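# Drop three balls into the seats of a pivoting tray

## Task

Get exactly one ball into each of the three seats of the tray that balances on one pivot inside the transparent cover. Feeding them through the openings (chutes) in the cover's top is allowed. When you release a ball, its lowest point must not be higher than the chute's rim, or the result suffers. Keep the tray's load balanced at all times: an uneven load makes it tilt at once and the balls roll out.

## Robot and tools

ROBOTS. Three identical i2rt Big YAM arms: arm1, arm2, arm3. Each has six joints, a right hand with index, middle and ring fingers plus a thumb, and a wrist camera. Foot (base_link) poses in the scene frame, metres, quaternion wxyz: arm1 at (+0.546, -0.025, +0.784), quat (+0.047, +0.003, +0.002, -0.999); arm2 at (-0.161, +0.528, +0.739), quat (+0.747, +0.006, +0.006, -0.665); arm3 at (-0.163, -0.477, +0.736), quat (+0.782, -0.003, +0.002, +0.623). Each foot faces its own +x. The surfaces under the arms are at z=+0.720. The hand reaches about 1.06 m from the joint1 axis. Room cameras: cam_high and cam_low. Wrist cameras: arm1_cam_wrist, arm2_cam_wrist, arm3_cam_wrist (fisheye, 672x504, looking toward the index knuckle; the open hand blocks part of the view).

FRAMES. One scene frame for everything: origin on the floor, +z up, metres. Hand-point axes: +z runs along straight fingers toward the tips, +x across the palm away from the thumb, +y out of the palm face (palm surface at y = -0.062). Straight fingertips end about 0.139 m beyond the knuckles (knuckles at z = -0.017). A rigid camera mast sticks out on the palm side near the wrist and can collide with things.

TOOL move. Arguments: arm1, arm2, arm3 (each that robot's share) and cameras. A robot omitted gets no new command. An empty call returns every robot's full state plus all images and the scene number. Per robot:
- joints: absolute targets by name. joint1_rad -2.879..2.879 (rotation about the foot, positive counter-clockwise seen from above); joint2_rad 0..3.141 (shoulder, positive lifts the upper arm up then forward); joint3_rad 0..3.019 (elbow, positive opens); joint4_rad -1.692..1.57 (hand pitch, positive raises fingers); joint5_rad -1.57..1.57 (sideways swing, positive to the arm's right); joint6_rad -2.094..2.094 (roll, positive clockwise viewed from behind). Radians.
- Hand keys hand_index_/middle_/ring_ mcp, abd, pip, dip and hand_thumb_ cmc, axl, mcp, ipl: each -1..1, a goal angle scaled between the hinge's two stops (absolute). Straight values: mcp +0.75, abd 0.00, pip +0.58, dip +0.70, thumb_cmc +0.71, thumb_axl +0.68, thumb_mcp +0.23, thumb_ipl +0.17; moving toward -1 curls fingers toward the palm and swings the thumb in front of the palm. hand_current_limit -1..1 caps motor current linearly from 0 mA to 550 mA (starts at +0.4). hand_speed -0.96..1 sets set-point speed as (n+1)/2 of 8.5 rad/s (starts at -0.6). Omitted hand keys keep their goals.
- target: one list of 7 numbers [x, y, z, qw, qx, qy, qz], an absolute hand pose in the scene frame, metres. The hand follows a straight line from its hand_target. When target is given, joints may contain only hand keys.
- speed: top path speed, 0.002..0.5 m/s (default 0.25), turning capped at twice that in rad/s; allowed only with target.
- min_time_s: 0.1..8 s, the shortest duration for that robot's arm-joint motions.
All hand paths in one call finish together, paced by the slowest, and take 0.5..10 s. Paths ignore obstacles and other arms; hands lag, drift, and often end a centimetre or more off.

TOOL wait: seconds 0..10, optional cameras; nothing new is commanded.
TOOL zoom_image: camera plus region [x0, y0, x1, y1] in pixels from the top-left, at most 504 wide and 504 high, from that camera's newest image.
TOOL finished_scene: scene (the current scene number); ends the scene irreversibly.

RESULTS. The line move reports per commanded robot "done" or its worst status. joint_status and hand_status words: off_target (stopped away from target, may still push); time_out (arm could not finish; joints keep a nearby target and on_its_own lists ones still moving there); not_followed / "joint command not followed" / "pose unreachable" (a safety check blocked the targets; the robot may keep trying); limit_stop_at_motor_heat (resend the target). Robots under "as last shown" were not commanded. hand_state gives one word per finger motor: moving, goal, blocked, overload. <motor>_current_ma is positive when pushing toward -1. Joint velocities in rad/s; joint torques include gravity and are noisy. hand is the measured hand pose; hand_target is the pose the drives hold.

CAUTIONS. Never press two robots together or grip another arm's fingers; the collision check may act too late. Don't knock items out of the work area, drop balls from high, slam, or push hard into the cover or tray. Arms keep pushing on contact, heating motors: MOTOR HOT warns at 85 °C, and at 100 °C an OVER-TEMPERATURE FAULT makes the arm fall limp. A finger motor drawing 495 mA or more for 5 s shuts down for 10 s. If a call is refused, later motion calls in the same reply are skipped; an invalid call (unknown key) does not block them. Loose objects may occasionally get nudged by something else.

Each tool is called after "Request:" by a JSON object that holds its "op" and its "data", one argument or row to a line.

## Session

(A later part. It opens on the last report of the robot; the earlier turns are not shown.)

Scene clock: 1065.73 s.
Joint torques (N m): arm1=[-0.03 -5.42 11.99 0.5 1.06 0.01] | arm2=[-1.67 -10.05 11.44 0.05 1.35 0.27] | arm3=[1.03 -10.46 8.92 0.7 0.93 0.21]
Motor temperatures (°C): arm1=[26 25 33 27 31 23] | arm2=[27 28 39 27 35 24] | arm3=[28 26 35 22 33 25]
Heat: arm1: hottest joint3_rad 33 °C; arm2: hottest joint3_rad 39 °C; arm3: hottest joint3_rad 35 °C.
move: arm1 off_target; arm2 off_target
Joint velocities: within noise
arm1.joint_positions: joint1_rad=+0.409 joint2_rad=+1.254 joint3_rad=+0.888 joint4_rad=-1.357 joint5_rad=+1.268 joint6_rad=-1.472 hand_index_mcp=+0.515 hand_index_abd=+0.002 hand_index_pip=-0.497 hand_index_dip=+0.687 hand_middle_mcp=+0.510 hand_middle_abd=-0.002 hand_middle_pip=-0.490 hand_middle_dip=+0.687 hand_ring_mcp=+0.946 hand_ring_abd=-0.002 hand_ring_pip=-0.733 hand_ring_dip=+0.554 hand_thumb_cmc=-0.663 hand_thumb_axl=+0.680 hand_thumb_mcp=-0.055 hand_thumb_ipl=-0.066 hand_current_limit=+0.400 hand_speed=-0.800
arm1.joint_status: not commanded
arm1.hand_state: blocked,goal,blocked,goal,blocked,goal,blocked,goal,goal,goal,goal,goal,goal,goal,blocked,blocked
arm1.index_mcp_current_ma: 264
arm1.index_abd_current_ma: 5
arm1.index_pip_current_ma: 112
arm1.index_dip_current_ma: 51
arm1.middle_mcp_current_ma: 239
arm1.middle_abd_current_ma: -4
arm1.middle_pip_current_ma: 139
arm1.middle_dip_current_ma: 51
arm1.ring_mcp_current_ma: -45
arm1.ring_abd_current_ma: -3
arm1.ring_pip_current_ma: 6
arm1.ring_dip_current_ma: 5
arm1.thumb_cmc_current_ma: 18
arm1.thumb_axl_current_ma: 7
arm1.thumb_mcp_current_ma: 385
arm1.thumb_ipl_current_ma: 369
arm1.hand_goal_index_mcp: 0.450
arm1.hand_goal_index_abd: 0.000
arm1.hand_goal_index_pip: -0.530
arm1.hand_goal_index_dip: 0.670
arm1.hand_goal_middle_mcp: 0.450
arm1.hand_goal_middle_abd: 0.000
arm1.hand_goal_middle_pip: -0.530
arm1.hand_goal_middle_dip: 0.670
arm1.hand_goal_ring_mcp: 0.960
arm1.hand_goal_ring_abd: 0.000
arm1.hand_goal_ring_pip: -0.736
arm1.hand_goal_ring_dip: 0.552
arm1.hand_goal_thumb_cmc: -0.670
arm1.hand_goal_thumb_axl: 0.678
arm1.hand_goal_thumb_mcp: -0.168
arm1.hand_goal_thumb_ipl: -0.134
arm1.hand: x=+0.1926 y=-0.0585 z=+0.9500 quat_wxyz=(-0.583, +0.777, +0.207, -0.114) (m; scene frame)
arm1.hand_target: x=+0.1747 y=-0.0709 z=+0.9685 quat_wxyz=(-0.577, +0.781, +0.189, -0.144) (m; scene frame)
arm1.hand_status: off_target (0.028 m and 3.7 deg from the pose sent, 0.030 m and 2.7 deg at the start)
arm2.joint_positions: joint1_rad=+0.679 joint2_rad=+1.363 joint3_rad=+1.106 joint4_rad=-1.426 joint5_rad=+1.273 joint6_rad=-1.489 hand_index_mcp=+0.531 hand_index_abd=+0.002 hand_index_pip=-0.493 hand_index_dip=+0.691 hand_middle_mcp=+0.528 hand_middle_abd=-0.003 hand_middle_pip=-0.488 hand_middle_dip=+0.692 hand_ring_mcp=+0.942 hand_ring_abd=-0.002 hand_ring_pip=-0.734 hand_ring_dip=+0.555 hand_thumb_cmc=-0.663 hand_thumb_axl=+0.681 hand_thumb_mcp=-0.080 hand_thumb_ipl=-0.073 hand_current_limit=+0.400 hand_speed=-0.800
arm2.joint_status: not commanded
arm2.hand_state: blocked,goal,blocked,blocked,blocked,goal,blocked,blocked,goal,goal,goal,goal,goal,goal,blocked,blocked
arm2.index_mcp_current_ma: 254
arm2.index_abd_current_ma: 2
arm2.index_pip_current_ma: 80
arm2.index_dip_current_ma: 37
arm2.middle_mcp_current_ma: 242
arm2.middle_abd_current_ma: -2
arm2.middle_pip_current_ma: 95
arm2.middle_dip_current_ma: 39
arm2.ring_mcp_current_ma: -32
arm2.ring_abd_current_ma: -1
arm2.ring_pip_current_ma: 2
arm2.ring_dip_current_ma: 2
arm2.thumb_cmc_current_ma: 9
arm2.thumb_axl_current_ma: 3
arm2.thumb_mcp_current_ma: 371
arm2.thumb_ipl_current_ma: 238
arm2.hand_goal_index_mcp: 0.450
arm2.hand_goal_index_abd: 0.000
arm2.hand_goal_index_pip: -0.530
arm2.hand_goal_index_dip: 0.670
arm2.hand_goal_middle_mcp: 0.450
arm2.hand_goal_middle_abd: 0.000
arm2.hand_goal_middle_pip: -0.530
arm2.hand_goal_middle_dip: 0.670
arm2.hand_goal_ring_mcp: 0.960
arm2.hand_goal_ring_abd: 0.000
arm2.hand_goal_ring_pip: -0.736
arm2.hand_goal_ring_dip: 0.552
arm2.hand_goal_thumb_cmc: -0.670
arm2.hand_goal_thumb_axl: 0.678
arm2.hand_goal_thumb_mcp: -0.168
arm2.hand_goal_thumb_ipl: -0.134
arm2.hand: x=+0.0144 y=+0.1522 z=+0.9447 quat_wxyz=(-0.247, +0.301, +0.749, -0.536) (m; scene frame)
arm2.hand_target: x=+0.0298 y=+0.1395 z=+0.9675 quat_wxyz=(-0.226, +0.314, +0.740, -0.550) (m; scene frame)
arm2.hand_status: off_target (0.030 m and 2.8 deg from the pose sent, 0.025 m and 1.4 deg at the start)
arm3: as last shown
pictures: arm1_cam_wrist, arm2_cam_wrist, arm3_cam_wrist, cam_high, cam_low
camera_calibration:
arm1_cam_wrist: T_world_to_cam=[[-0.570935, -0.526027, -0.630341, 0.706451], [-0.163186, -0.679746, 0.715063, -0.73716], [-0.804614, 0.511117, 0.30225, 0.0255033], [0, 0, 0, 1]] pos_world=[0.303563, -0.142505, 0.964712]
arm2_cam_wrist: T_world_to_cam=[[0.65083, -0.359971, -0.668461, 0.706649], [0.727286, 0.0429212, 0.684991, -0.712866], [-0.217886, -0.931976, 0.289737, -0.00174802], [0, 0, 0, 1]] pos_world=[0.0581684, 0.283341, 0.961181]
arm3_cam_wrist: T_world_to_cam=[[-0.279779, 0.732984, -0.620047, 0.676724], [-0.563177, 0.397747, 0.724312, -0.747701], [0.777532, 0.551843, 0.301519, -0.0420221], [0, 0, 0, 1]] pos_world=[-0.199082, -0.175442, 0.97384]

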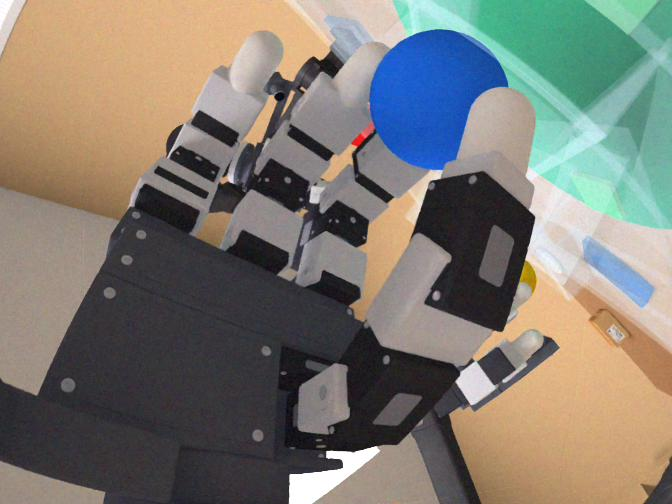

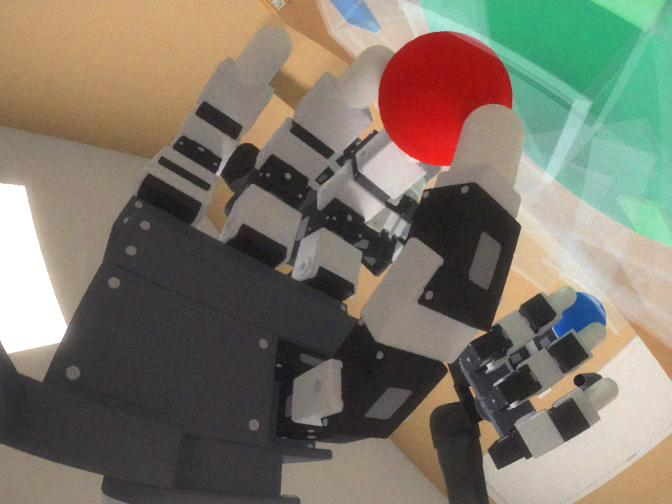

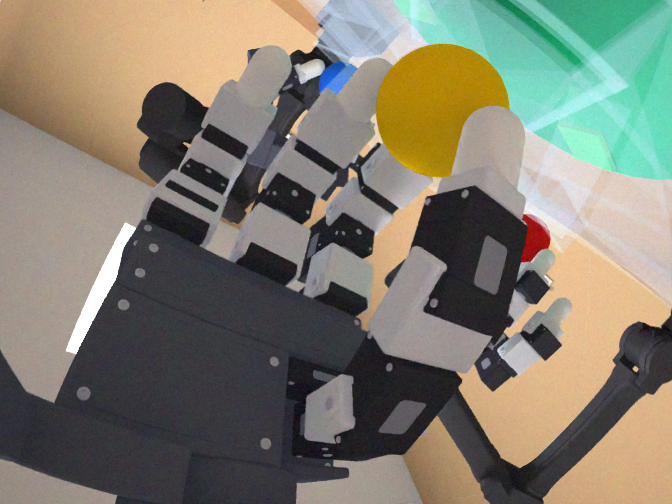

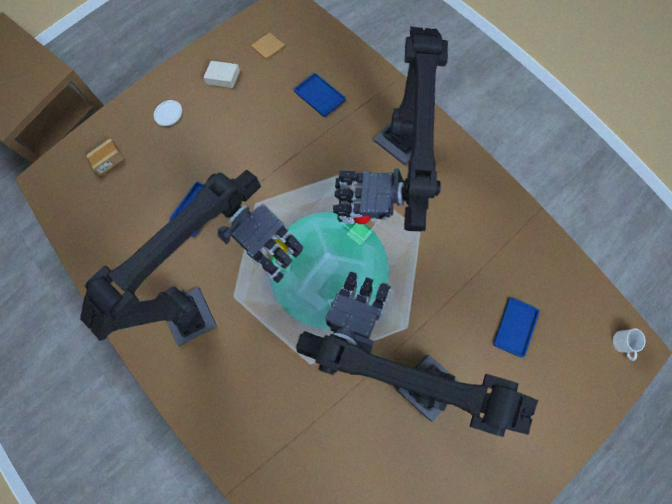

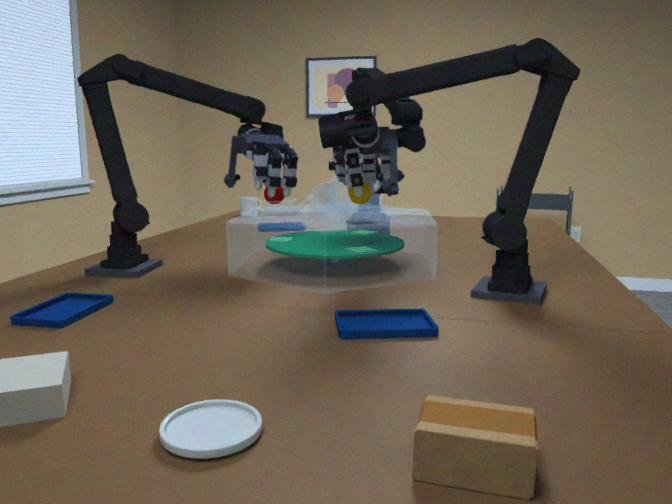

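Request:
{"op": "move", "data": {
  "arm1": {"target": [0.163, -0.080, 1.0, -0.57778, 0.78081, 0.19106, -0.14138], "speed": 0.08},
  "arm2": {"target": [0.024, 0.139, 0.998, -0.23051, 0.31151, 0.74104, -0.54835], "speed": 0.08}
}}

Request:
{"op": "move", "data": {
  "arm1": {"target": [0.167, -0.0755, 0.962, -0.57778, 0.78081, 0.19106, -0.14138], "speed": 0.05},
  "arm2": {"target": [0.0284, 0.136, 0.955, -0.23051, 0.31151, 0.74104, -0.54835], "speed": 0.05},
  "cameras": ["all"]
}}

Request:
{"op": "zoom_image", "data": {
  "camera": "cam_high",
  "region": [330, 180, 390, 240]
}}

Request:
{"op": "zoom_image", "data": {
  "camera": "cam_high",
  "region": [310, 260, 390, 340]
}}

Request:
{"op": "zoom_image", "data": {
  "camera": "cam_low",
  "region": [225, 160, 315, 230]
}}

Request:
{"op": "zoom_image", "data": {
  "camera": "arm1_cam_wrist",
  "region": [400, 0, 672, 220]
}}

Scene clock: 1138.00 s.
Joint torques (N m): arm1=[0.03 -6.07 12.14 -0.47 1.02 0.11] | arm2=[-2.55 -12.28 11.34 0.06 1.37 0] | arm3=[1.08 -10.64 8.94 0.75 0.93 0.22]
Motor temperatures (°C): arm1=[26 26 35 27 32 23] | arm2=[27 28 48 27 35 24] | arm3=[28 26 35 22 32 25]
Heat: arm1: hottest joint3_rad 35 °C; arm2: hottest joint3_rad 48 °C; arm3: hottest joint3_rad 35 °C.
move: arm1 off_target; arm2 off_target
Joint velocities: within noise
arm1.joint_positions: joint1_rad=+0.414 joint2_rad=+1.274 joint3_rad=+0.992 joint4_rad=-1.423 joint5_rad=+1.268 joint6_rad=-1.467 hand_index_mcp=+0.515 hand_index_abd=+0.002 hand_index_pip=-0.497 hand_index_dip=+0.687 hand_middle_mcp=+0.510 hand_middle_abd=-0.002 hand_middle_pip=-0.490 hand_middle_dip=+0.687 hand_ring_mcp=+0.946 hand_ring_abd=-0.002 hand_ring_pip=-0.733 hand_ring_dip=+0.554 hand_thumb_cmc=-0.663 hand_thumb_axl=+0.680 hand_thumb_mcp=-0.055 hand_thumb_ipl=-0.066 hand_current_limit=+0.400 hand_speed=-0.800
arm1.joint_status: not commanded
arm1.hand_state: blocked,goal,blocked,goal,blocked,goal,blocked,goal,goal,goal,goal,goal,goal,goal,blocked,blocked
arm1.index_mcp_current_ma: 264
arm1.index_abd_current_ma: 5
arm1.index_pip_current_ma: 112
arm1.index_dip_current_ma: 51
arm1.middle_mcp_current_ma: 239
arm1.middle_abd_current_ma: -4
arm1.middle_pip_current_ma: 139
arm1.middle_dip_current_ma: 51
arm1.ring_mcp_current_ma: -45
arm1.ring_abd_current_ma: -3
arm1.ring_pip_current_ma: 6
arm1.ring_dip_current_ma: 5
arm1.thumb_cmc_current_ma: 18
arm1.thumb_axl_current_ma: 7
arm1.thumb_mcp_current_ma: 385
arm1.thumb_ipl_current_ma: 369
arm1.hand_goal_index_mcp: 0.450
arm1.hand_goal_index_abd: 0.000
arm1.hand_goal_index_pip: -0.530
arm1.hand_goal_index_dip: 0.670
arm1.hand_goal_middle_mcp: 0.450
arm1.hand_goal_middle_abd: 0.000
arm1.hand_goal_middle_pip: -0.530
arm1.hand_goal_middle_dip: 0.670
arm1.hand_goal_ring_mcp: 0.960
arm1.hand_goal_ring_abd: 0.000
arm1.hand_goal_ring_pip: -0.736
arm1.hand_goal_ring_dip: 0.552
arm1.hand_goal_thumb_cmc: -0.670
arm1.hand_goal_thumb_axl: 0.678
arm1.hand_goal_thumb_mcp: -0.168
arm1.hand_goal_thumb_ipl: -0.134
arm1.hand: x=+0.1733 y=-0.0710 z=+0.9815 quat_wxyz=(-0.581, +0.779, +0.202, -0.124) (m; scene frame)
arm1.hand_target: x=+0.1615 y=-0.0814 z=+0.9996 quat_wxyz=(-0.576, +0.782, +0.189, -0.146) (m; scene frame)
arm1.hand_status: off_target (0.023 m and 2.4 deg from the pose sent, 0.062 m and 3.7 deg at the start)
arm2.joint_positions: joint1_rad=+0.679 joint2_rad=+1.362 joint3_rad=+1.164 joint4_rad=-1.495 joint5_rad=+1.273 joint6_rad=-1.500 hand_index_mcp=+0.531 hand_index_abd=+0.002 hand_index_pip=-0.493 hand_index_dip=+0.691 hand_middle_mcp=+0.528 hand_middle_abd=-0.003 hand_middle_pip=-0.488 hand_middle_dip=+0.692 hand_ring_mcp=+0.942 hand_ring_abd=-0.002 hand_ring_pip=-0.734 hand_ring_dip=+0.555 hand_thumb_cmc=-0.663 hand_thumb_axl=+0.681 hand_thumb_mcp=-0.080 hand_thumb_ipl=-0.073 hand_current_limit=+0.400 hand_speed=-0.800
arm2.joint_status: not commanded
arm2.hand_state: blocked,goal,blocked,blocked,blocked,goal,blocked,blocked,goal,goal,goal,goal,goal,goal,blocked,blocked
arm2.index_mcp_current_ma: 254
arm2.index_abd_current_ma: 2
arm2.index_pip_current_ma: 80
arm2.index_dip_current_ma: 37
arm2.middle_mcp_current_ma: 242
arm2.middle_abd_current_ma: -2
arm2.middle_pip_current_ma: 95
arm2.middle_dip_current_ma: 39
arm2.ring_mcp_current_ma: -32
arm2.ring_abd_current_ma: -1
arm2.ring_pip_current_ma: 2
arm2.ring_dip_current_ma: 2
arm2.thumb_cmc_current_ma: 9
arm2.thumb_axl_current_ma: 3
arm2.thumb_mcp_current_ma: 371
arm2.thumb_ipl_current_ma: 238
arm2.hand_goal_index_mcp: 0.450
arm2.hand_goal_index_abd: 0.000
arm2.hand_goal_index_pip: -0.530
arm2.hand_goal_index_dip: 0.670
arm2.hand_goal_middle_mcp: 0.450
arm2.hand_goal_middle_abd: 0.000
arm2.hand_goal_middle_pip: -0.530
arm2.hand_goal_middle_dip: 0.670
arm2.hand_goal_ring_mcp: 0.960
arm2.hand_goal_ring_abd: 0.000
arm2.hand_goal_ring_pip: -0.736
arm2.hand_goal_ring_dip: 0.552
arm2.hand_goal_thumb_cmc: -0.670
arm2.hand_goal_thumb_axl: 0.678
arm2.hand_goal_thumb_mcp: -0.168
arm2.hand_goal_thumb_ipl: -0.134
arm2.hand: x=+0.0157 y=+0.1506 z=+0.9667 quat_wxyz=(-0.254, +0.295, +0.751, -0.534) (m; scene frame)
arm2.hand_target: x=+0.0222 y=+0.1408 z=+0.9977 quat_wxyz=(-0.233, +0.309, +0.742, -0.547) (m; scene frame)
arm2.hand_status: off_target (0.034 m and 3.9 deg from the pose sent, 0.056 m and 2.8 deg at the start)
arm3: as last shown
pictures: none

Scene clock: 1139.40 s.
Joint torques (N m): arm1=[-0.44 -5.89 8.51 0.51 1.09 -0.03] | arm2=[-2.55 -10.64 6.95 1.03 1.38 0.1] | arm3=[1.08 -10.7 8.91 0.73 0.92 0.2]
Motor temperatures (°C): arm1=[26 26 35 27 32 23] | arm2=[27 28 48 27 35 24] | arm3=[28 26 35 22 32 25]
Heat: arm1: hottest joint3_rad 35 °C; arm2: hottest joint3_rad 48 °C; arm3: hottest joint3_rad 35 °C.
move: arm1 off_target; arm2 done
Joint velocities: within noise
arm1.joint_positions: joint1_rad=+0.414 joint2_rad=+1.287 joint3_rad=+0.938 joint4_rad=-1.360 joint5_rad=+1.268 joint6_rad=-1.467 hand_index_mcp=+0.515 hand_index_abd=+0.002 hand_index_pip=-0.497 hand_index_dip=+0.687 hand_middle_mcp=+0.510 hand_middle_abd=-0.002 hand_middle_pip=-0.490 hand_middle_dip=+0.687 hand_ring_mcp=+0.946 hand_ring_abd=-0.002 hand_ring_pip=-0.733 hand_ring_dip=+0.554 hand_thumb_cmc=-0.663 hand_thumb_axl=+0.680 hand_thumb_mcp=-0.055 hand_thumb_ipl=-0.066 hand_current_limit=+0.400 hand_speed=-0.800
arm1.joint_status: not commanded
arm1.hand_state: blocked,goal,blocked,goal,blocked,goal,blocked,goal,goal,goal,goal,goal,goal,goal,blocked,blocked
arm1.index_mcp_current_ma: 264
arm1.index_abd_current_ma: 5
arm1.index_pip_current_ma: 112
arm1.index_dip_current_ma: 51
arm1.middle_mcp_current_ma: 239
arm1.middle_abd_current_ma: -4
arm1.middle_pip_current_ma: 139
arm1.middle_dip_current_ma: 51
arm1.ring_mcp_current_ma: -45
arm1.ring_abd_current_ma: -3
arm1.ring_pip_current_ma: 6
arm1.ring_dip_current_ma: 5
arm1.thumb_cmc_current_ma: 18
arm1.thumb_axl_current_ma: 7
arm1.thumb_mcp_current_ma: 385
arm1.thumb_ipl_current_ma: 369
arm1.hand_goal_index_mcp: 0.450
arm1.hand_goal_index_abd: 0.000
arm1.hand_goal_index_pip: -0.530
arm1.hand_goal_index_dip: 0.670
arm1.hand_goal_middle_mcp: 0.450
arm1.hand_goal_middle_abd: 0.000
arm1.hand_goal_middle_pip: -0.530
arm1.hand_goal_middle_dip: 0.670
arm1.hand_goal_ring_mcp: 0.960
arm1.hand_goal_ring_abd: 0.000
arm1.hand_goal_ring_pip: -0.736
arm1.hand_goal_ring_dip: 0.552
arm1.hand_goal_thumb_cmc: -0.670
arm1.hand_goal_thumb_axl: 0.678
arm1.hand_goal_thumb_mcp: -0.168
arm1.hand_goal_thumb_ipl: -0.134
arm1.hand: x=+0.1766 y=-0.0691 z=+0.9576 quat_wxyz=(-0.581, +0.778, +0.203, -0.123) (m; scene frame)
arm1.hand_target: x=+0.1706 y=-0.0736 z=+0.9616 quat_wxyz=(-0.580, +0.779, +0.196, -0.135) (m; scene frame)
arm1.hand_status: off_target (0.012 m and 2.6 deg from the pose sent, 0.021 m and 2.4 deg at the start)
arm2.joint_positions: joint1_rad=+0.679 joint2_rad=+1.377 joint3_rad=+1.151 joint4_rad=-1.400 joint5_rad=+1.273 joint6_rad=-1.500 hand_index_mcp=+0.531 hand_index_abd=+0.002 hand_index_pip=-0.493 hand_index_dip=+0.691 hand_middle_mcp=+0.528 hand_middle_abd=-0.003 hand_middle_pip=-0.488 hand_middle_dip=+0.692 hand_ring_mcp=+0.942 hand_ring_abd=-0.002 hand_ring_pip=-0.734 hand_ring_dip=+0.555 hand_thumb_cmc=-0.663 hand_thumb_axl=+0.681 hand_thumb_mcp=-0.080 hand_thumb_ipl=-0.073 hand_current_limit=+0.400 hand_speed=-0.800
arm2.joint_status: not commanded
arm2.hand_state: blocked,goal,blocked,blocked,blocked,goal,blocked,blocked,goal,goal,goal,goal,goal,goal,blocked,blocked
arm2.index_mcp_current_ma: 254
arm2.index_abd_current_ma: 2
arm2.index_pip_current_ma: 80
arm2.index_dip_current_ma: 37
arm2.middle_mcp_current_ma: 242
arm2.middle_abd_current_ma: -2
arm2.middle_pip_current_ma: 95
arm2.middle_dip_current_ma: 39
arm2.ring_mcp_current_ma: -32
arm2.ring_abd_current_ma: -1
arm2.ring_pip_current_ma: 2
arm2.ring_dip_current_ma: 2
arm2.thumb_cmc_current_ma: 9
arm2.thumb_axl_current_ma: 3
arm2.thumb_mcp_current_ma: 371
arm2.thumb_ipl_current_ma: 238
arm2.hand_goal_index_mcp: 0.450
arm2.hand_goal_index_abd: 0.000
arm2.hand_goal_index_pip: -0.530
arm2.hand_goal_index_dip: 0.670
arm2.hand_goal_middle_mcp: 0.450
arm2.hand_goal_middle_abd: 0.000
arm2.hand_goal_middle_pip: -0.530
arm2.hand_goal_middle_dip: 0.670
arm2.hand_goal_ring_mcp: 0.960
arm2.hand_goal_ring_abd: 0.000
arm2.hand_goal_ring_pip: -0.736
arm2.hand_goal_ring_dip: 0.552
arm2.hand_goal_thumb_cmc: -0.670
arm2.hand_goal_thumb_axl: 0.678
arm2.hand_goal_thumb_mcp: -0.168
arm2.hand_goal_thumb_ipl: -0.134
arm2.hand: x=+0.0279 y=+0.1388 z=+0.9564 quat_wxyz=(-0.229, +0.313, +0.744, -0.544) (m; scene frame)
arm2.hand_target: x=+0.0283 y=+0.1360 z=+0.9546 quat_wxyz=(-0.231, +0.311, +0.741, -0.548) (m; scene frame)
arm2.hand_status: done (0.003 m and 0.7 deg from the pose sent, 0.023 m and 3.9 deg at the start)
arm3: as last shown
pictures: arm1_cam_wrist, arm2_cam_wrist, arm3_cam_wrist, cam_high, cam_low
camera_calibration:
arm1_cam_wrist: T_world_to_cam=[[-0.579197, -0.533365, -0.616485, 0.68428], [-0.149393, -0.673992, 0.723475, -0.76251], [-0.801382, 0.511133, 0.310693, 0.00714668], [0, 0, 0, 1]] pos_world=[0.288146, -0.152609, 0.971285]
arm2_cam_wrist: T_world_to_cam=[[0.673538, -0.379367, -0.634372, 0.670336], [0.703891, 0.0672793, 0.707115, -0.754017], [-0.225576, -0.922797, 0.312348, -0.037334], [0, 0, 0, 1]] pos_world=[0.0708272, 0.270581, 0.97008]
arm3_cam_wrist: T_world_to_cam=[[-0.279779, 0.732984, -0.620047, 0.676724], [-0.563177, 0.397747, 0.724312, -0.747701], [0.777532, 0.551843, 0.301519, -0.0420221], [0, 0, 0, 1]] pos_world=[-0.199082, -0.175442, 0.97384]

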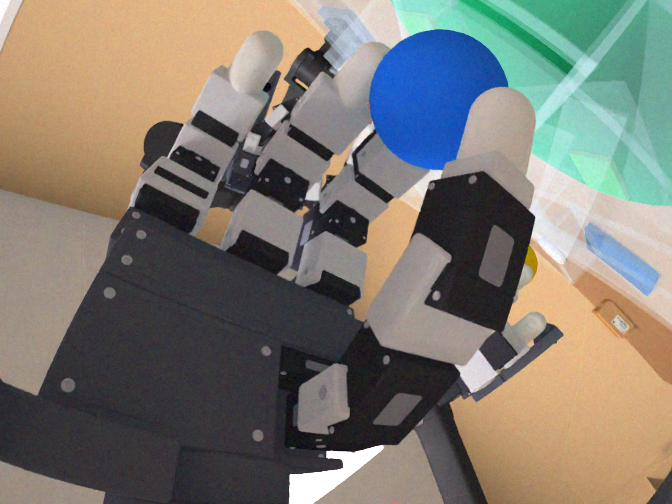

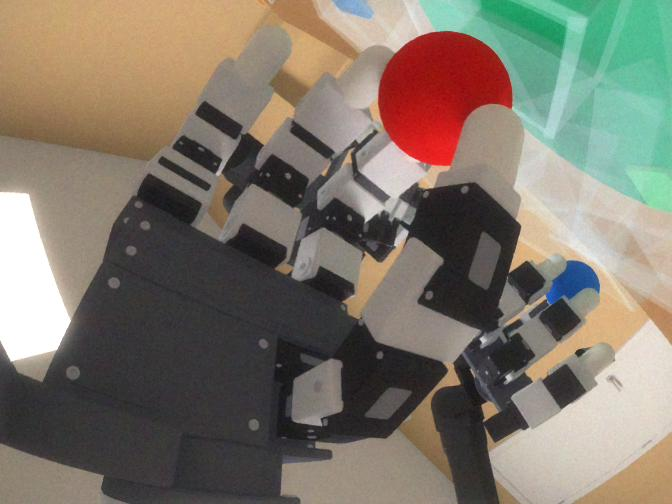

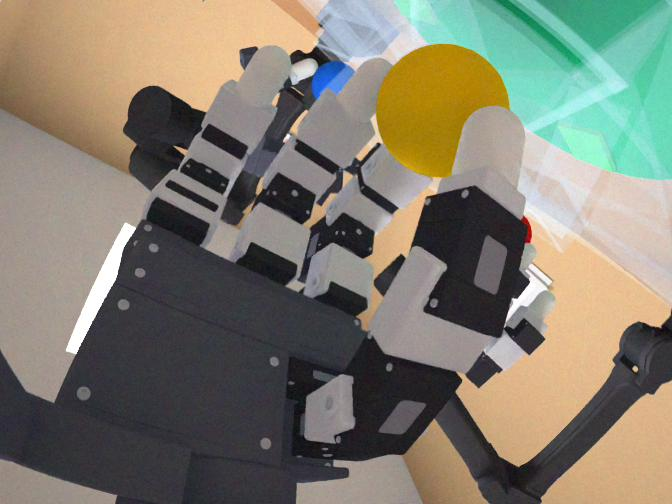

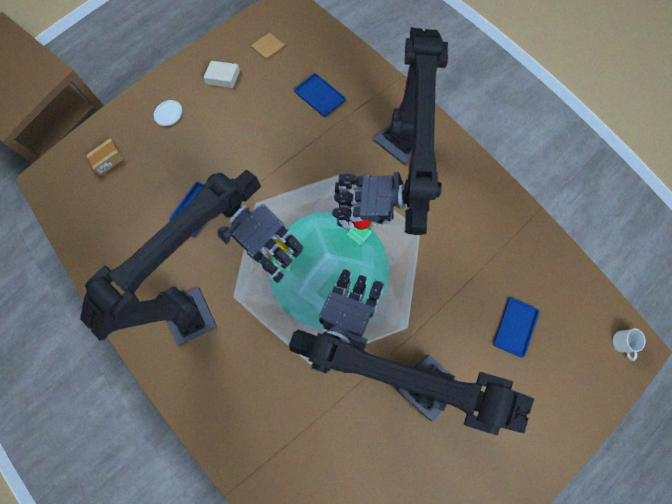

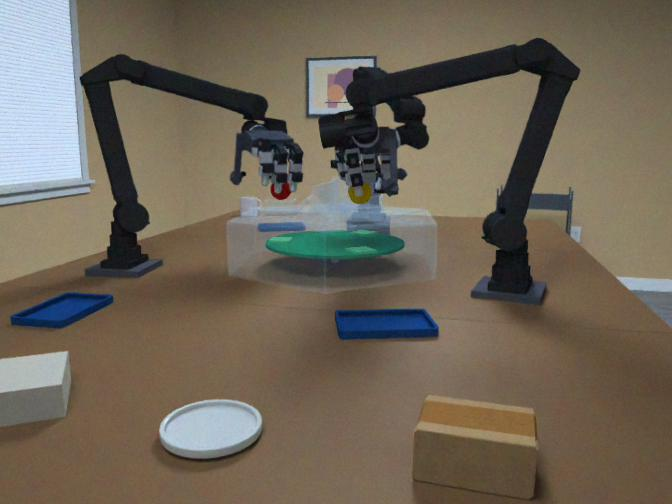

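Scaled by 8.400.

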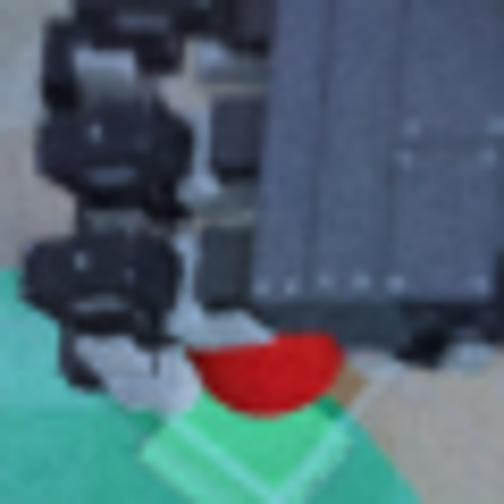

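Scaled by 6.300.

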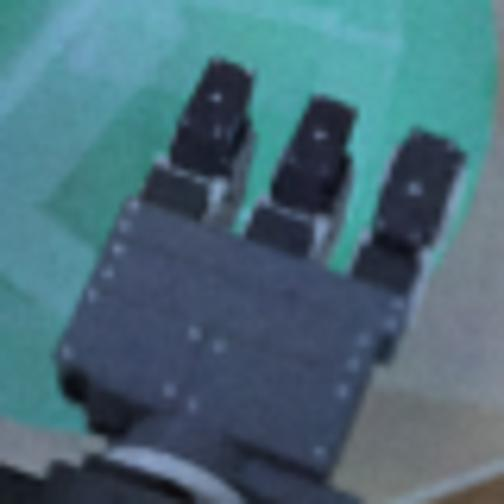

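Scaled by 5.600.

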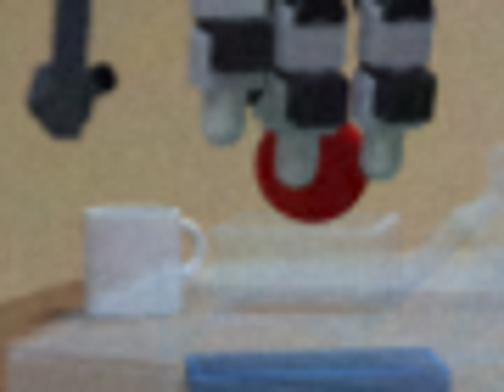

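Scaled by 1.853 from the camera's 672x504 image, which has a finer 960x720 frame.

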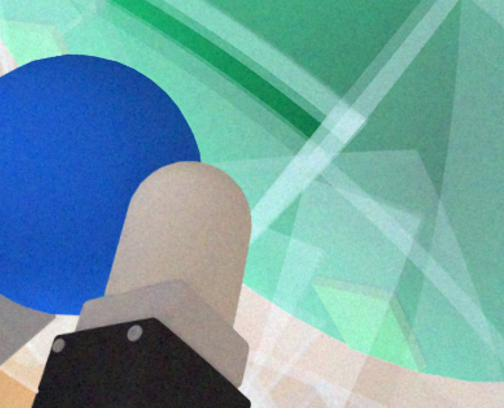

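Request:
{"op": "move", "data": {
  "arm1": {"target": [0.167, -0.0740, 0.9515, -0.57778, 0.78081, 0.19106, -0.14138], "speed": 0.04},
  "arm2": {"target": [0.0255, 0.138, 0.9415, -0.23051, 0.31151, 0.74104, -0.54835], "speed": 0.04},
  "arm3": {"target": [-0.093, -0.093, 0.9425, 0.45062, -0.60897, 0.52472, -0.38828], "speed": 0.04},
  "cameras": ["all"]
}}

Request:
{"op": "zoom_image", "data": {
  "camera": "cam_high",
  "region": [250, 180, 390, 320]
}}

Request:
{"op": "zoom_image", "data": {
  "camera": "cam_low",
  "region": [225, 150, 405, 230]
}}

Request:
{"op": "zoom_image", "data": {
  "camera": "arm1_cam_wrist",
  "region": [360, 0, 672, 220]
}}

Request:
{"op": "zoom_image", "data": {
  "camera": "arm3_cam_wrist",
  "region": [360, 0, 672, 220]
}}

Request:
{"op": "zoom_image", "data": {
  "camera": "arm2_cam_wrist",
  "region": [360, 0, 672, 220]
}}

Scene clock: 1171.83 s.
Joint torques (N m): arm1=[-0.5 -6.48 8.5 0.54 1.09 -0.14] | arm2=[-2.61 -10.64 6.79 1.05 1.37 0.05] | arm3=[1.2 -10.46 8.64 0.69 0.9 0.19]
Motor temperatures (°C): arm1=[26 26 35 27 32 23] | arm2=[27 28 44 27 35 24] | arm3=[28 26 35 22 32 25]
Heat: arm1: hottest joint3_rad 35 °C; arm2: hottest joint3_rad 44 °C; arm3: hottest joint3_rad 35 °C.
move: arm1 done; arm2 done; arm3 done
Joint velocities: within noise
arm1.joint_positions: joint1_rad=+0.414 joint2_rad=+1.295 joint3_rad=+0.918 joint4_rad=-1.302 joint5_rad=+1.268 joint6_rad=-1.467 hand_index_mcp=+0.515 hand_index_abd=+0.002 hand_index_pip=-0.497 hand_index_dip=+0.687 hand_middle_mcp=+0.510 hand_middle_abd=-0.002 hand_middle_pip=-0.490 hand_middle_dip=+0.687 hand_ring_mcp=+0.946 hand_ring_abd=-0.002 hand_ring_pip=-0.733 hand_ring_dip=+0.554 hand_thumb_cmc=-0.663 hand_thumb_axl=+0.680 hand_thumb_mcp=-0.055 hand_thumb_ipl=-0.066 hand_current_limit=+0.400 hand_speed=-0.800
arm1.joint_status: not commanded
arm1.hand_state: blocked,goal,blocked,goal,blocked,goal,blocked,goal,goal,goal,goal,goal,goal,goal,blocked,blocked
arm1.index_mcp_current_ma: 264
arm1.index_abd_current_ma: 5
arm1.index_pip_current_ma: 112
arm1.index_dip_current_ma: 51
arm1.middle_mcp_current_ma: 239
arm1.middle_abd_current_ma: -4
arm1.middle_pip_current_ma: 139
arm1.middle_dip_current_ma: 51
arm1.ring_mcp_current_ma: -45
arm1.ring_abd_current_ma: -3
arm1.ring_pip_current_ma: 6
arm1.ring_dip_current_ma: 5
arm1.thumb_cmc_current_ma: 18
arm1.thumb_axl_current_ma: 7
arm1.thumb_mcp_current_ma: 385
arm1.thumb_ipl_current_ma: 369
arm1.hand_goal_index_mcp: 0.450
arm1.hand_goal_index_abd: 0.000
arm1.hand_goal_index_pip: -0.530
arm1.hand_goal_index_dip: 0.670
arm1.hand_goal_middle_mcp: 0.450
arm1.hand_goal_middle_abd: 0.000
arm1.hand_goal_middle_pip: -0.530
arm1.hand_goal_middle_dip: 0.670
arm1.hand_goal_ring_mcp: 0.960
arm1.hand_goal_ring_abd: 0.000
arm1.hand_goal_ring_pip: -0.736
arm1.hand_goal_ring_dip: 0.552
arm1.hand_goal_thumb_cmc: -0.670
arm1.hand_goal_thumb_axl: 0.678
arm1.hand_goal_thumb_mcp: -0.168
arm1.hand_goal_thumb_ipl: -0.134
arm1.hand: x=+0.1718 y=-0.0718 z=+0.9482 quat_wxyz=(-0.578, +0.781, +0.195, -0.134) (m; scene frame)
arm1.hand_target: x=+0.1666 y=-0.0744 z=+0.9516 quat_wxyz=(-0.578, +0.781, +0.191, -0.142) (m; scene frame)
arm1.hand_status: done (0.006 m and 0.9 deg from the pose sent, 0.012 m and 2.6 deg at the start)
arm2.joint_positions: joint1_rad=+0.679 joint2_rad=+1.377 joint3_rad=+1.115 joint4_rad=-1.362 joint5_rad=+1.273 joint6_rad=-1.500 hand_index_mcp=+0.531 hand_index_abd=+0.002 hand_index_pip=-0.493 hand_index_dip=+0.691 hand_middle_mcp=+0.528 hand_middle_abd=-0.003 hand_middle_pip=-0.488 hand_middle_dip=+0.692 hand_ring_mcp=+0.942 hand_ring_abd=-0.002 hand_ring_pip=-0.734 hand_ring_dip=+0.555 hand_thumb_cmc=-0.663 hand_thumb_axl=+0.681 hand_thumb_mcp=-0.080 hand_thumb_ipl=-0.073 hand_current_limit=+0.400 hand_speed=-0.800
arm2.joint_status: not commanded
arm2.hand_state: blocked,goal,blocked,blocked,blocked,goal,blocked,blocked,goal,goal,goal,goal,goal,goal,blocked,blocked
arm2.index_mcp_current_ma: 254
arm2.index_abd_current_ma: 2
arm2.index_pip_current_ma: 80
arm2.index_dip_current_ma: 37
arm2.middle_mcp_current_ma: 242
arm2.middle_abd_current_ma: -2
arm2.middle_pip_current_ma: 95
arm2.middle_dip_current_ma: 39
arm2.ring_mcp_current_ma: -32
arm2.ring_abd_current_ma: -1
arm2.ring_pip_current_ma: 2
arm2.ring_dip_current_ma: 2
arm2.thumb_cmc_current_ma: 9
arm2.thumb_axl_current_ma: 3
arm2.thumb_mcp_current_ma: 371
arm2.thumb_ipl_current_ma: 238
arm2.hand_goal_index_mcp: 0.450
arm2.hand_goal_index_abd: 0.000
arm2.hand_goal_index_pip: -0.530
arm2.hand_goal_index_dip: 0.670
arm2.hand_goal_middle_mcp: 0.450
arm2.hand_goal_middle_abd: 0.000
arm2.hand_goal_middle_pip: -0.530
arm2.hand_goal_middle_dip: 0.670
arm2.hand_goal_ring_mcp: 0.960
arm2.hand_goal_ring_abd: 0.000
arm2.hand_goal_ring_pip: -0.736
arm2.hand_goal_ring_dip: 0.552
arm2.hand_goal_thumb_cmc: -0.670
arm2.hand_goal_thumb_axl: 0.678
arm2.hand_goal_thumb_mcp: -0.168
arm2.hand_goal_thumb_ipl: -0.134
arm2.hand: x=+0.0261 y=+0.1408 z=+0.9434 quat_wxyz=(-0.228, +0.314, +0.744, -0.544) (m; scene frame)
arm2.hand_target: x=+0.0253 y=+0.1383 z=+0.9416 quat_wxyz=(-0.231, +0.312, +0.741, -0.548) (m; scene frame)
arm2.hand_status: done (0.003 m and 0.7 deg from the pose sent, 0.015 m and 0.7 deg at the start)
arm3.joint_positions: joint1_rad=+0.407 joint2_rad=+1.295 joint3_rad=+1.041 joint4_rad=-1.461 joint5_rad=+1.279 joint6_rad=-1.442 hand_index_mcp=+0.541 hand_index_abd=+0.002 hand_index_pip=-0.484 hand_index_dip=+0.690 hand_middle_mcp=+0.536 hand_middle_abd=-0.002 hand_middle_pip=-0.489 hand_middle_dip=+0.691 hand_ring_mcp=+0.941 hand_ring_abd=-0.002 hand_ring_pip=-0.733 hand_ring_dip=+0.555 hand_thumb_cmc=-0.664 hand_thumb_axl=+0.680 hand_thumb_mcp=-0.093 hand_thumb_ipl=-0.059 hand_current_limit=+0.400 hand_speed=-0.800
arm3.joint_status: not commanded
arm3.hand_state: blocked,goal,blocked,goal,blocked,goal,blocked,blocked,goal,goal,goal,goal,goal,goal,blocked,blocked
arm3.index_mcp_current_ma: 199
arm3.index_abd_current_ma: 0
arm3.index_pip_current_ma: 56
arm3.index_dip_current_ma: 14
arm3.middle_mcp_current_ma: 180
arm3.middle_abd_current_ma: 0
arm3.middle_pip_current_ma: 46
arm3.middle_dip_current_ma: 15
arm3.ring_mcp_current_ma: -14
arm3.ring_abd_current_ma: 0
arm3.ring_pip_current_ma: 0
arm3.ring_dip_current_ma: 1
arm3.thumb_cmc_current_ma: 2
arm3.thumb_axl_current_ma: 1
arm3.thumb_mcp_current_ma: 198
arm3.thumb_ipl_current_ma: 214
arm3.hand_goal_index_mcp: 0.450
arm3.hand_goal_index_abd: 0.000
arm3.hand_goal_index_pip: -0.530
arm3.hand_goal_index_dip: 0.670
arm3.hand_goal_middle_mcp: 0.450
arm3.hand_goal_middle_abd: 0.000
arm3.hand_goal_middle_pip: -0.530
arm3.hand_goal_middle_dip: 0.670
arm3.hand_goal_ring_mcp: 0.960
arm3.hand_goal_ring_abd: 0.000
arm3.hand_goal_ring_pip: -0.736
arm3.hand_goal_ring_dip: 0.552
arm3.hand_goal_thumb_cmc: -0.670
arm3.hand_goal_thumb_axl: 0.678
arm3.hand_goal_thumb_mcp: -0.168
arm3.hand_goal_thumb_ipl: -0.134
arm3.hand: x=-0.0873 y=-0.0975 z=+0.9465 quat_wxyz=(+0.445, -0.612, +0.518, -0.399) (m; scene frame)
arm3.hand_target: x=-0.0929 y=-0.0932 z=+0.9428 quat_wxyz=(+0.451, -0.609, +0.525, -0.388) (m; scene frame)
arm3.hand_status: done (0.008 m and 1.6 deg from the pose sent, 0.022 m and 2.0 deg at the start)
pictures: arm1_cam_wrist, arm2_cam_wrist, arm3_cam_wrist, cam_high, cam_low
camera_calibration:
arm1_cam_wrist: T_world_to_cam=[[-0.595375, -0.542388, -0.592742, 0.653888], [-0.129877, -0.663075, 0.7372, -0.773832], [-0.792881, 0.515894, 0.324335, -0.00643024], [0, 0, 0, 1]] pos_world=[0.283708, -0.15513, 0.960142]
arm2_cam_wrist: T_world_to_cam=[[0.674888, -0.380738, -0.632111, 0.662159], [0.702375, 0.0687851, 0.708475, -0.745093], [-0.226264, -0.922121, 0.313844, -0.0332678], [0, 0, 0, 1]] pos_world=[0.0689245, 0.272684, 0.956879]
arm3_cam_wrist: T_world_to_cam=[[-0.280717, 0.737674, -0.614032, 0.659713], [-0.562078, 0.392224, 0.728168, -0.741363], [0.777989, 0.549543, 0.304526, -0.0411711], [0, 0, 0, 1]] pos_world=[-0.199481, -0.173247, 0.957459]

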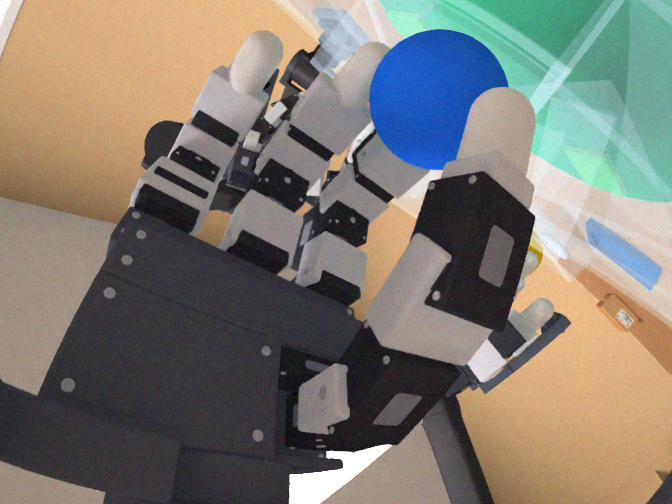

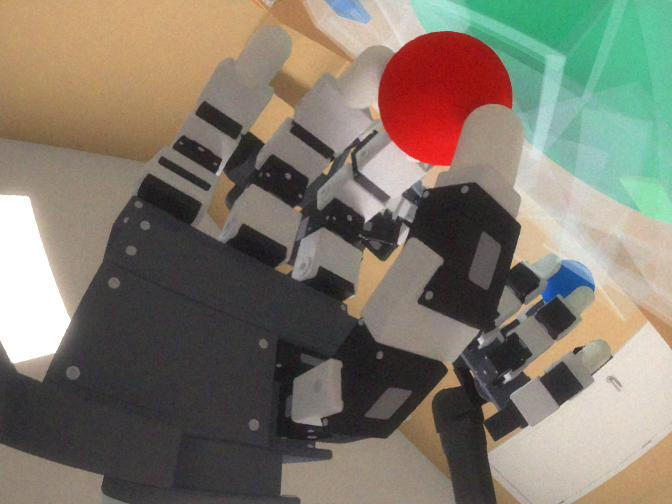

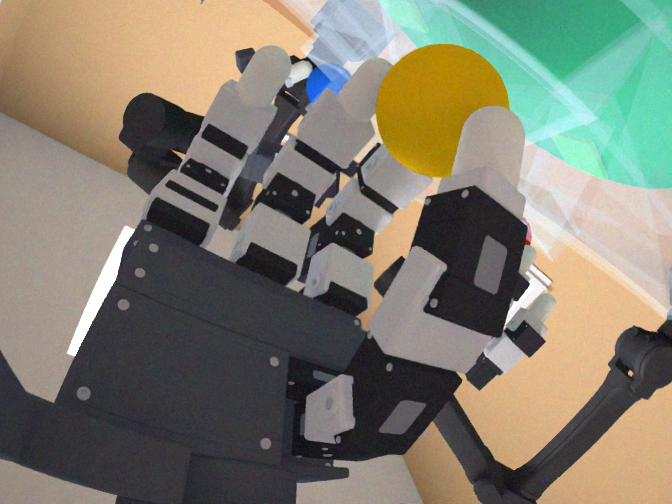

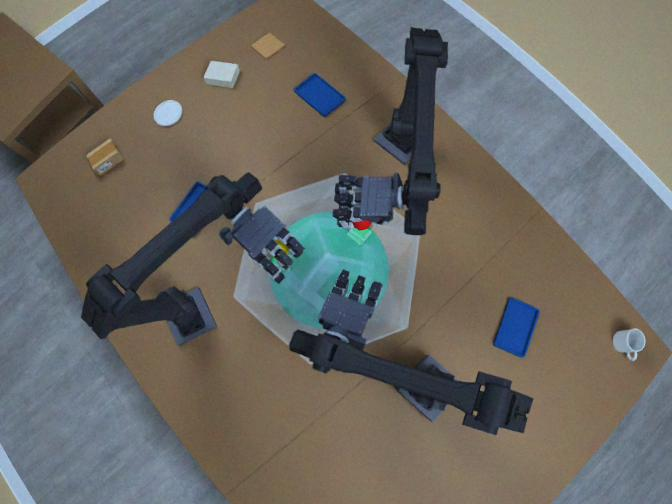

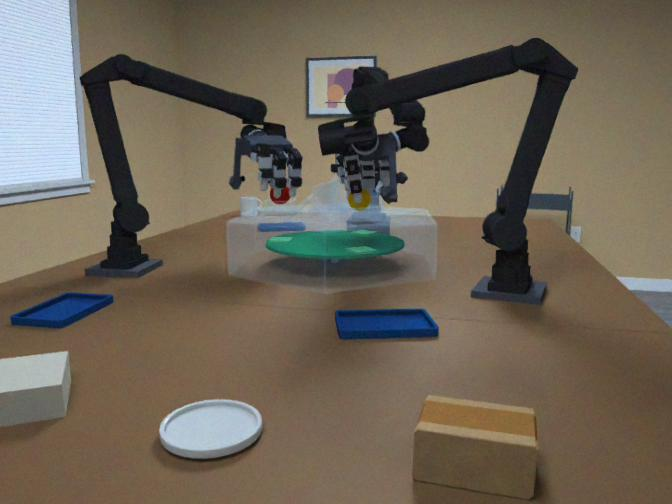

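Scaled by 3.600.

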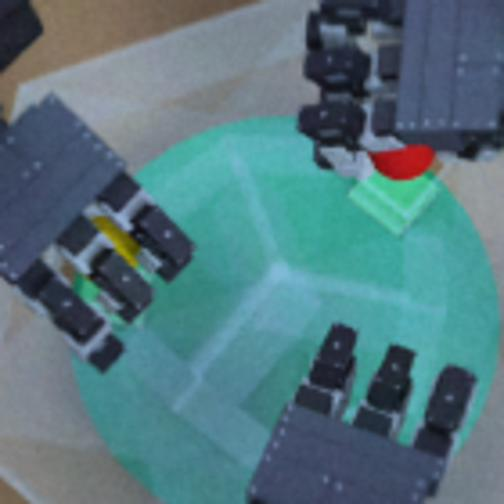

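Scaled by 2.800.

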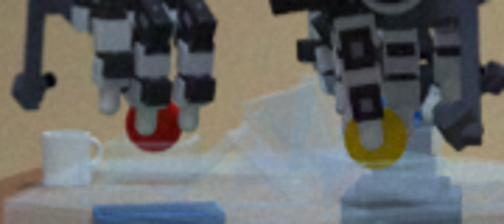

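Scaled by 1.615 from the camera's 672x504 image, which has a finer 960x720 frame.

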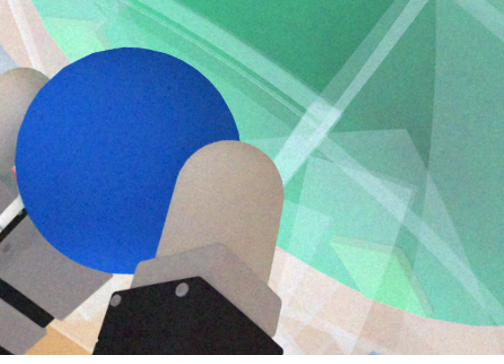

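Scaled by 1.615 from the camera's 672x504 image, which has a finer 960x720 frame.

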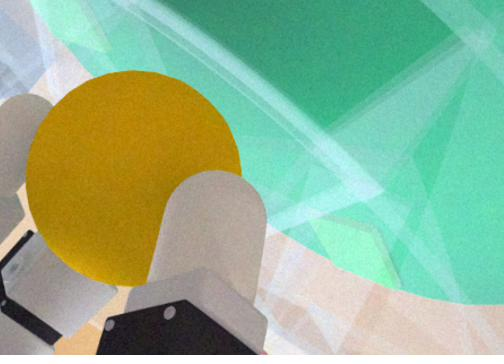

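Scaled by 1.615 from the camera's 672x504 image, which has a finer 960x720 frame.

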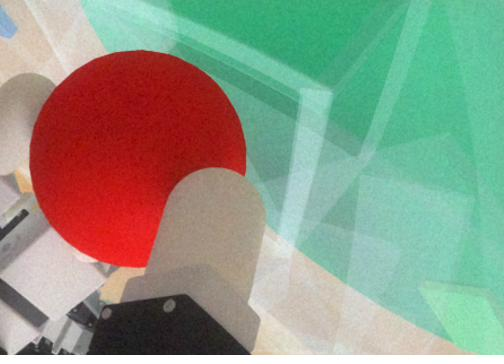

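Request:
{"op": "zoom_image", "data": {
  "camera": "cam_high",
  "region": [250, 220, 310, 280]
}}

Scaled by 8.400.

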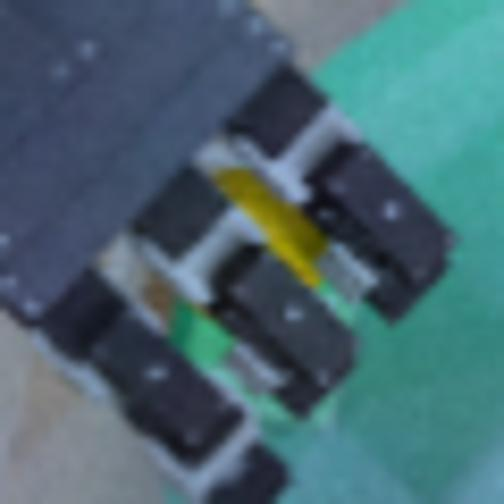

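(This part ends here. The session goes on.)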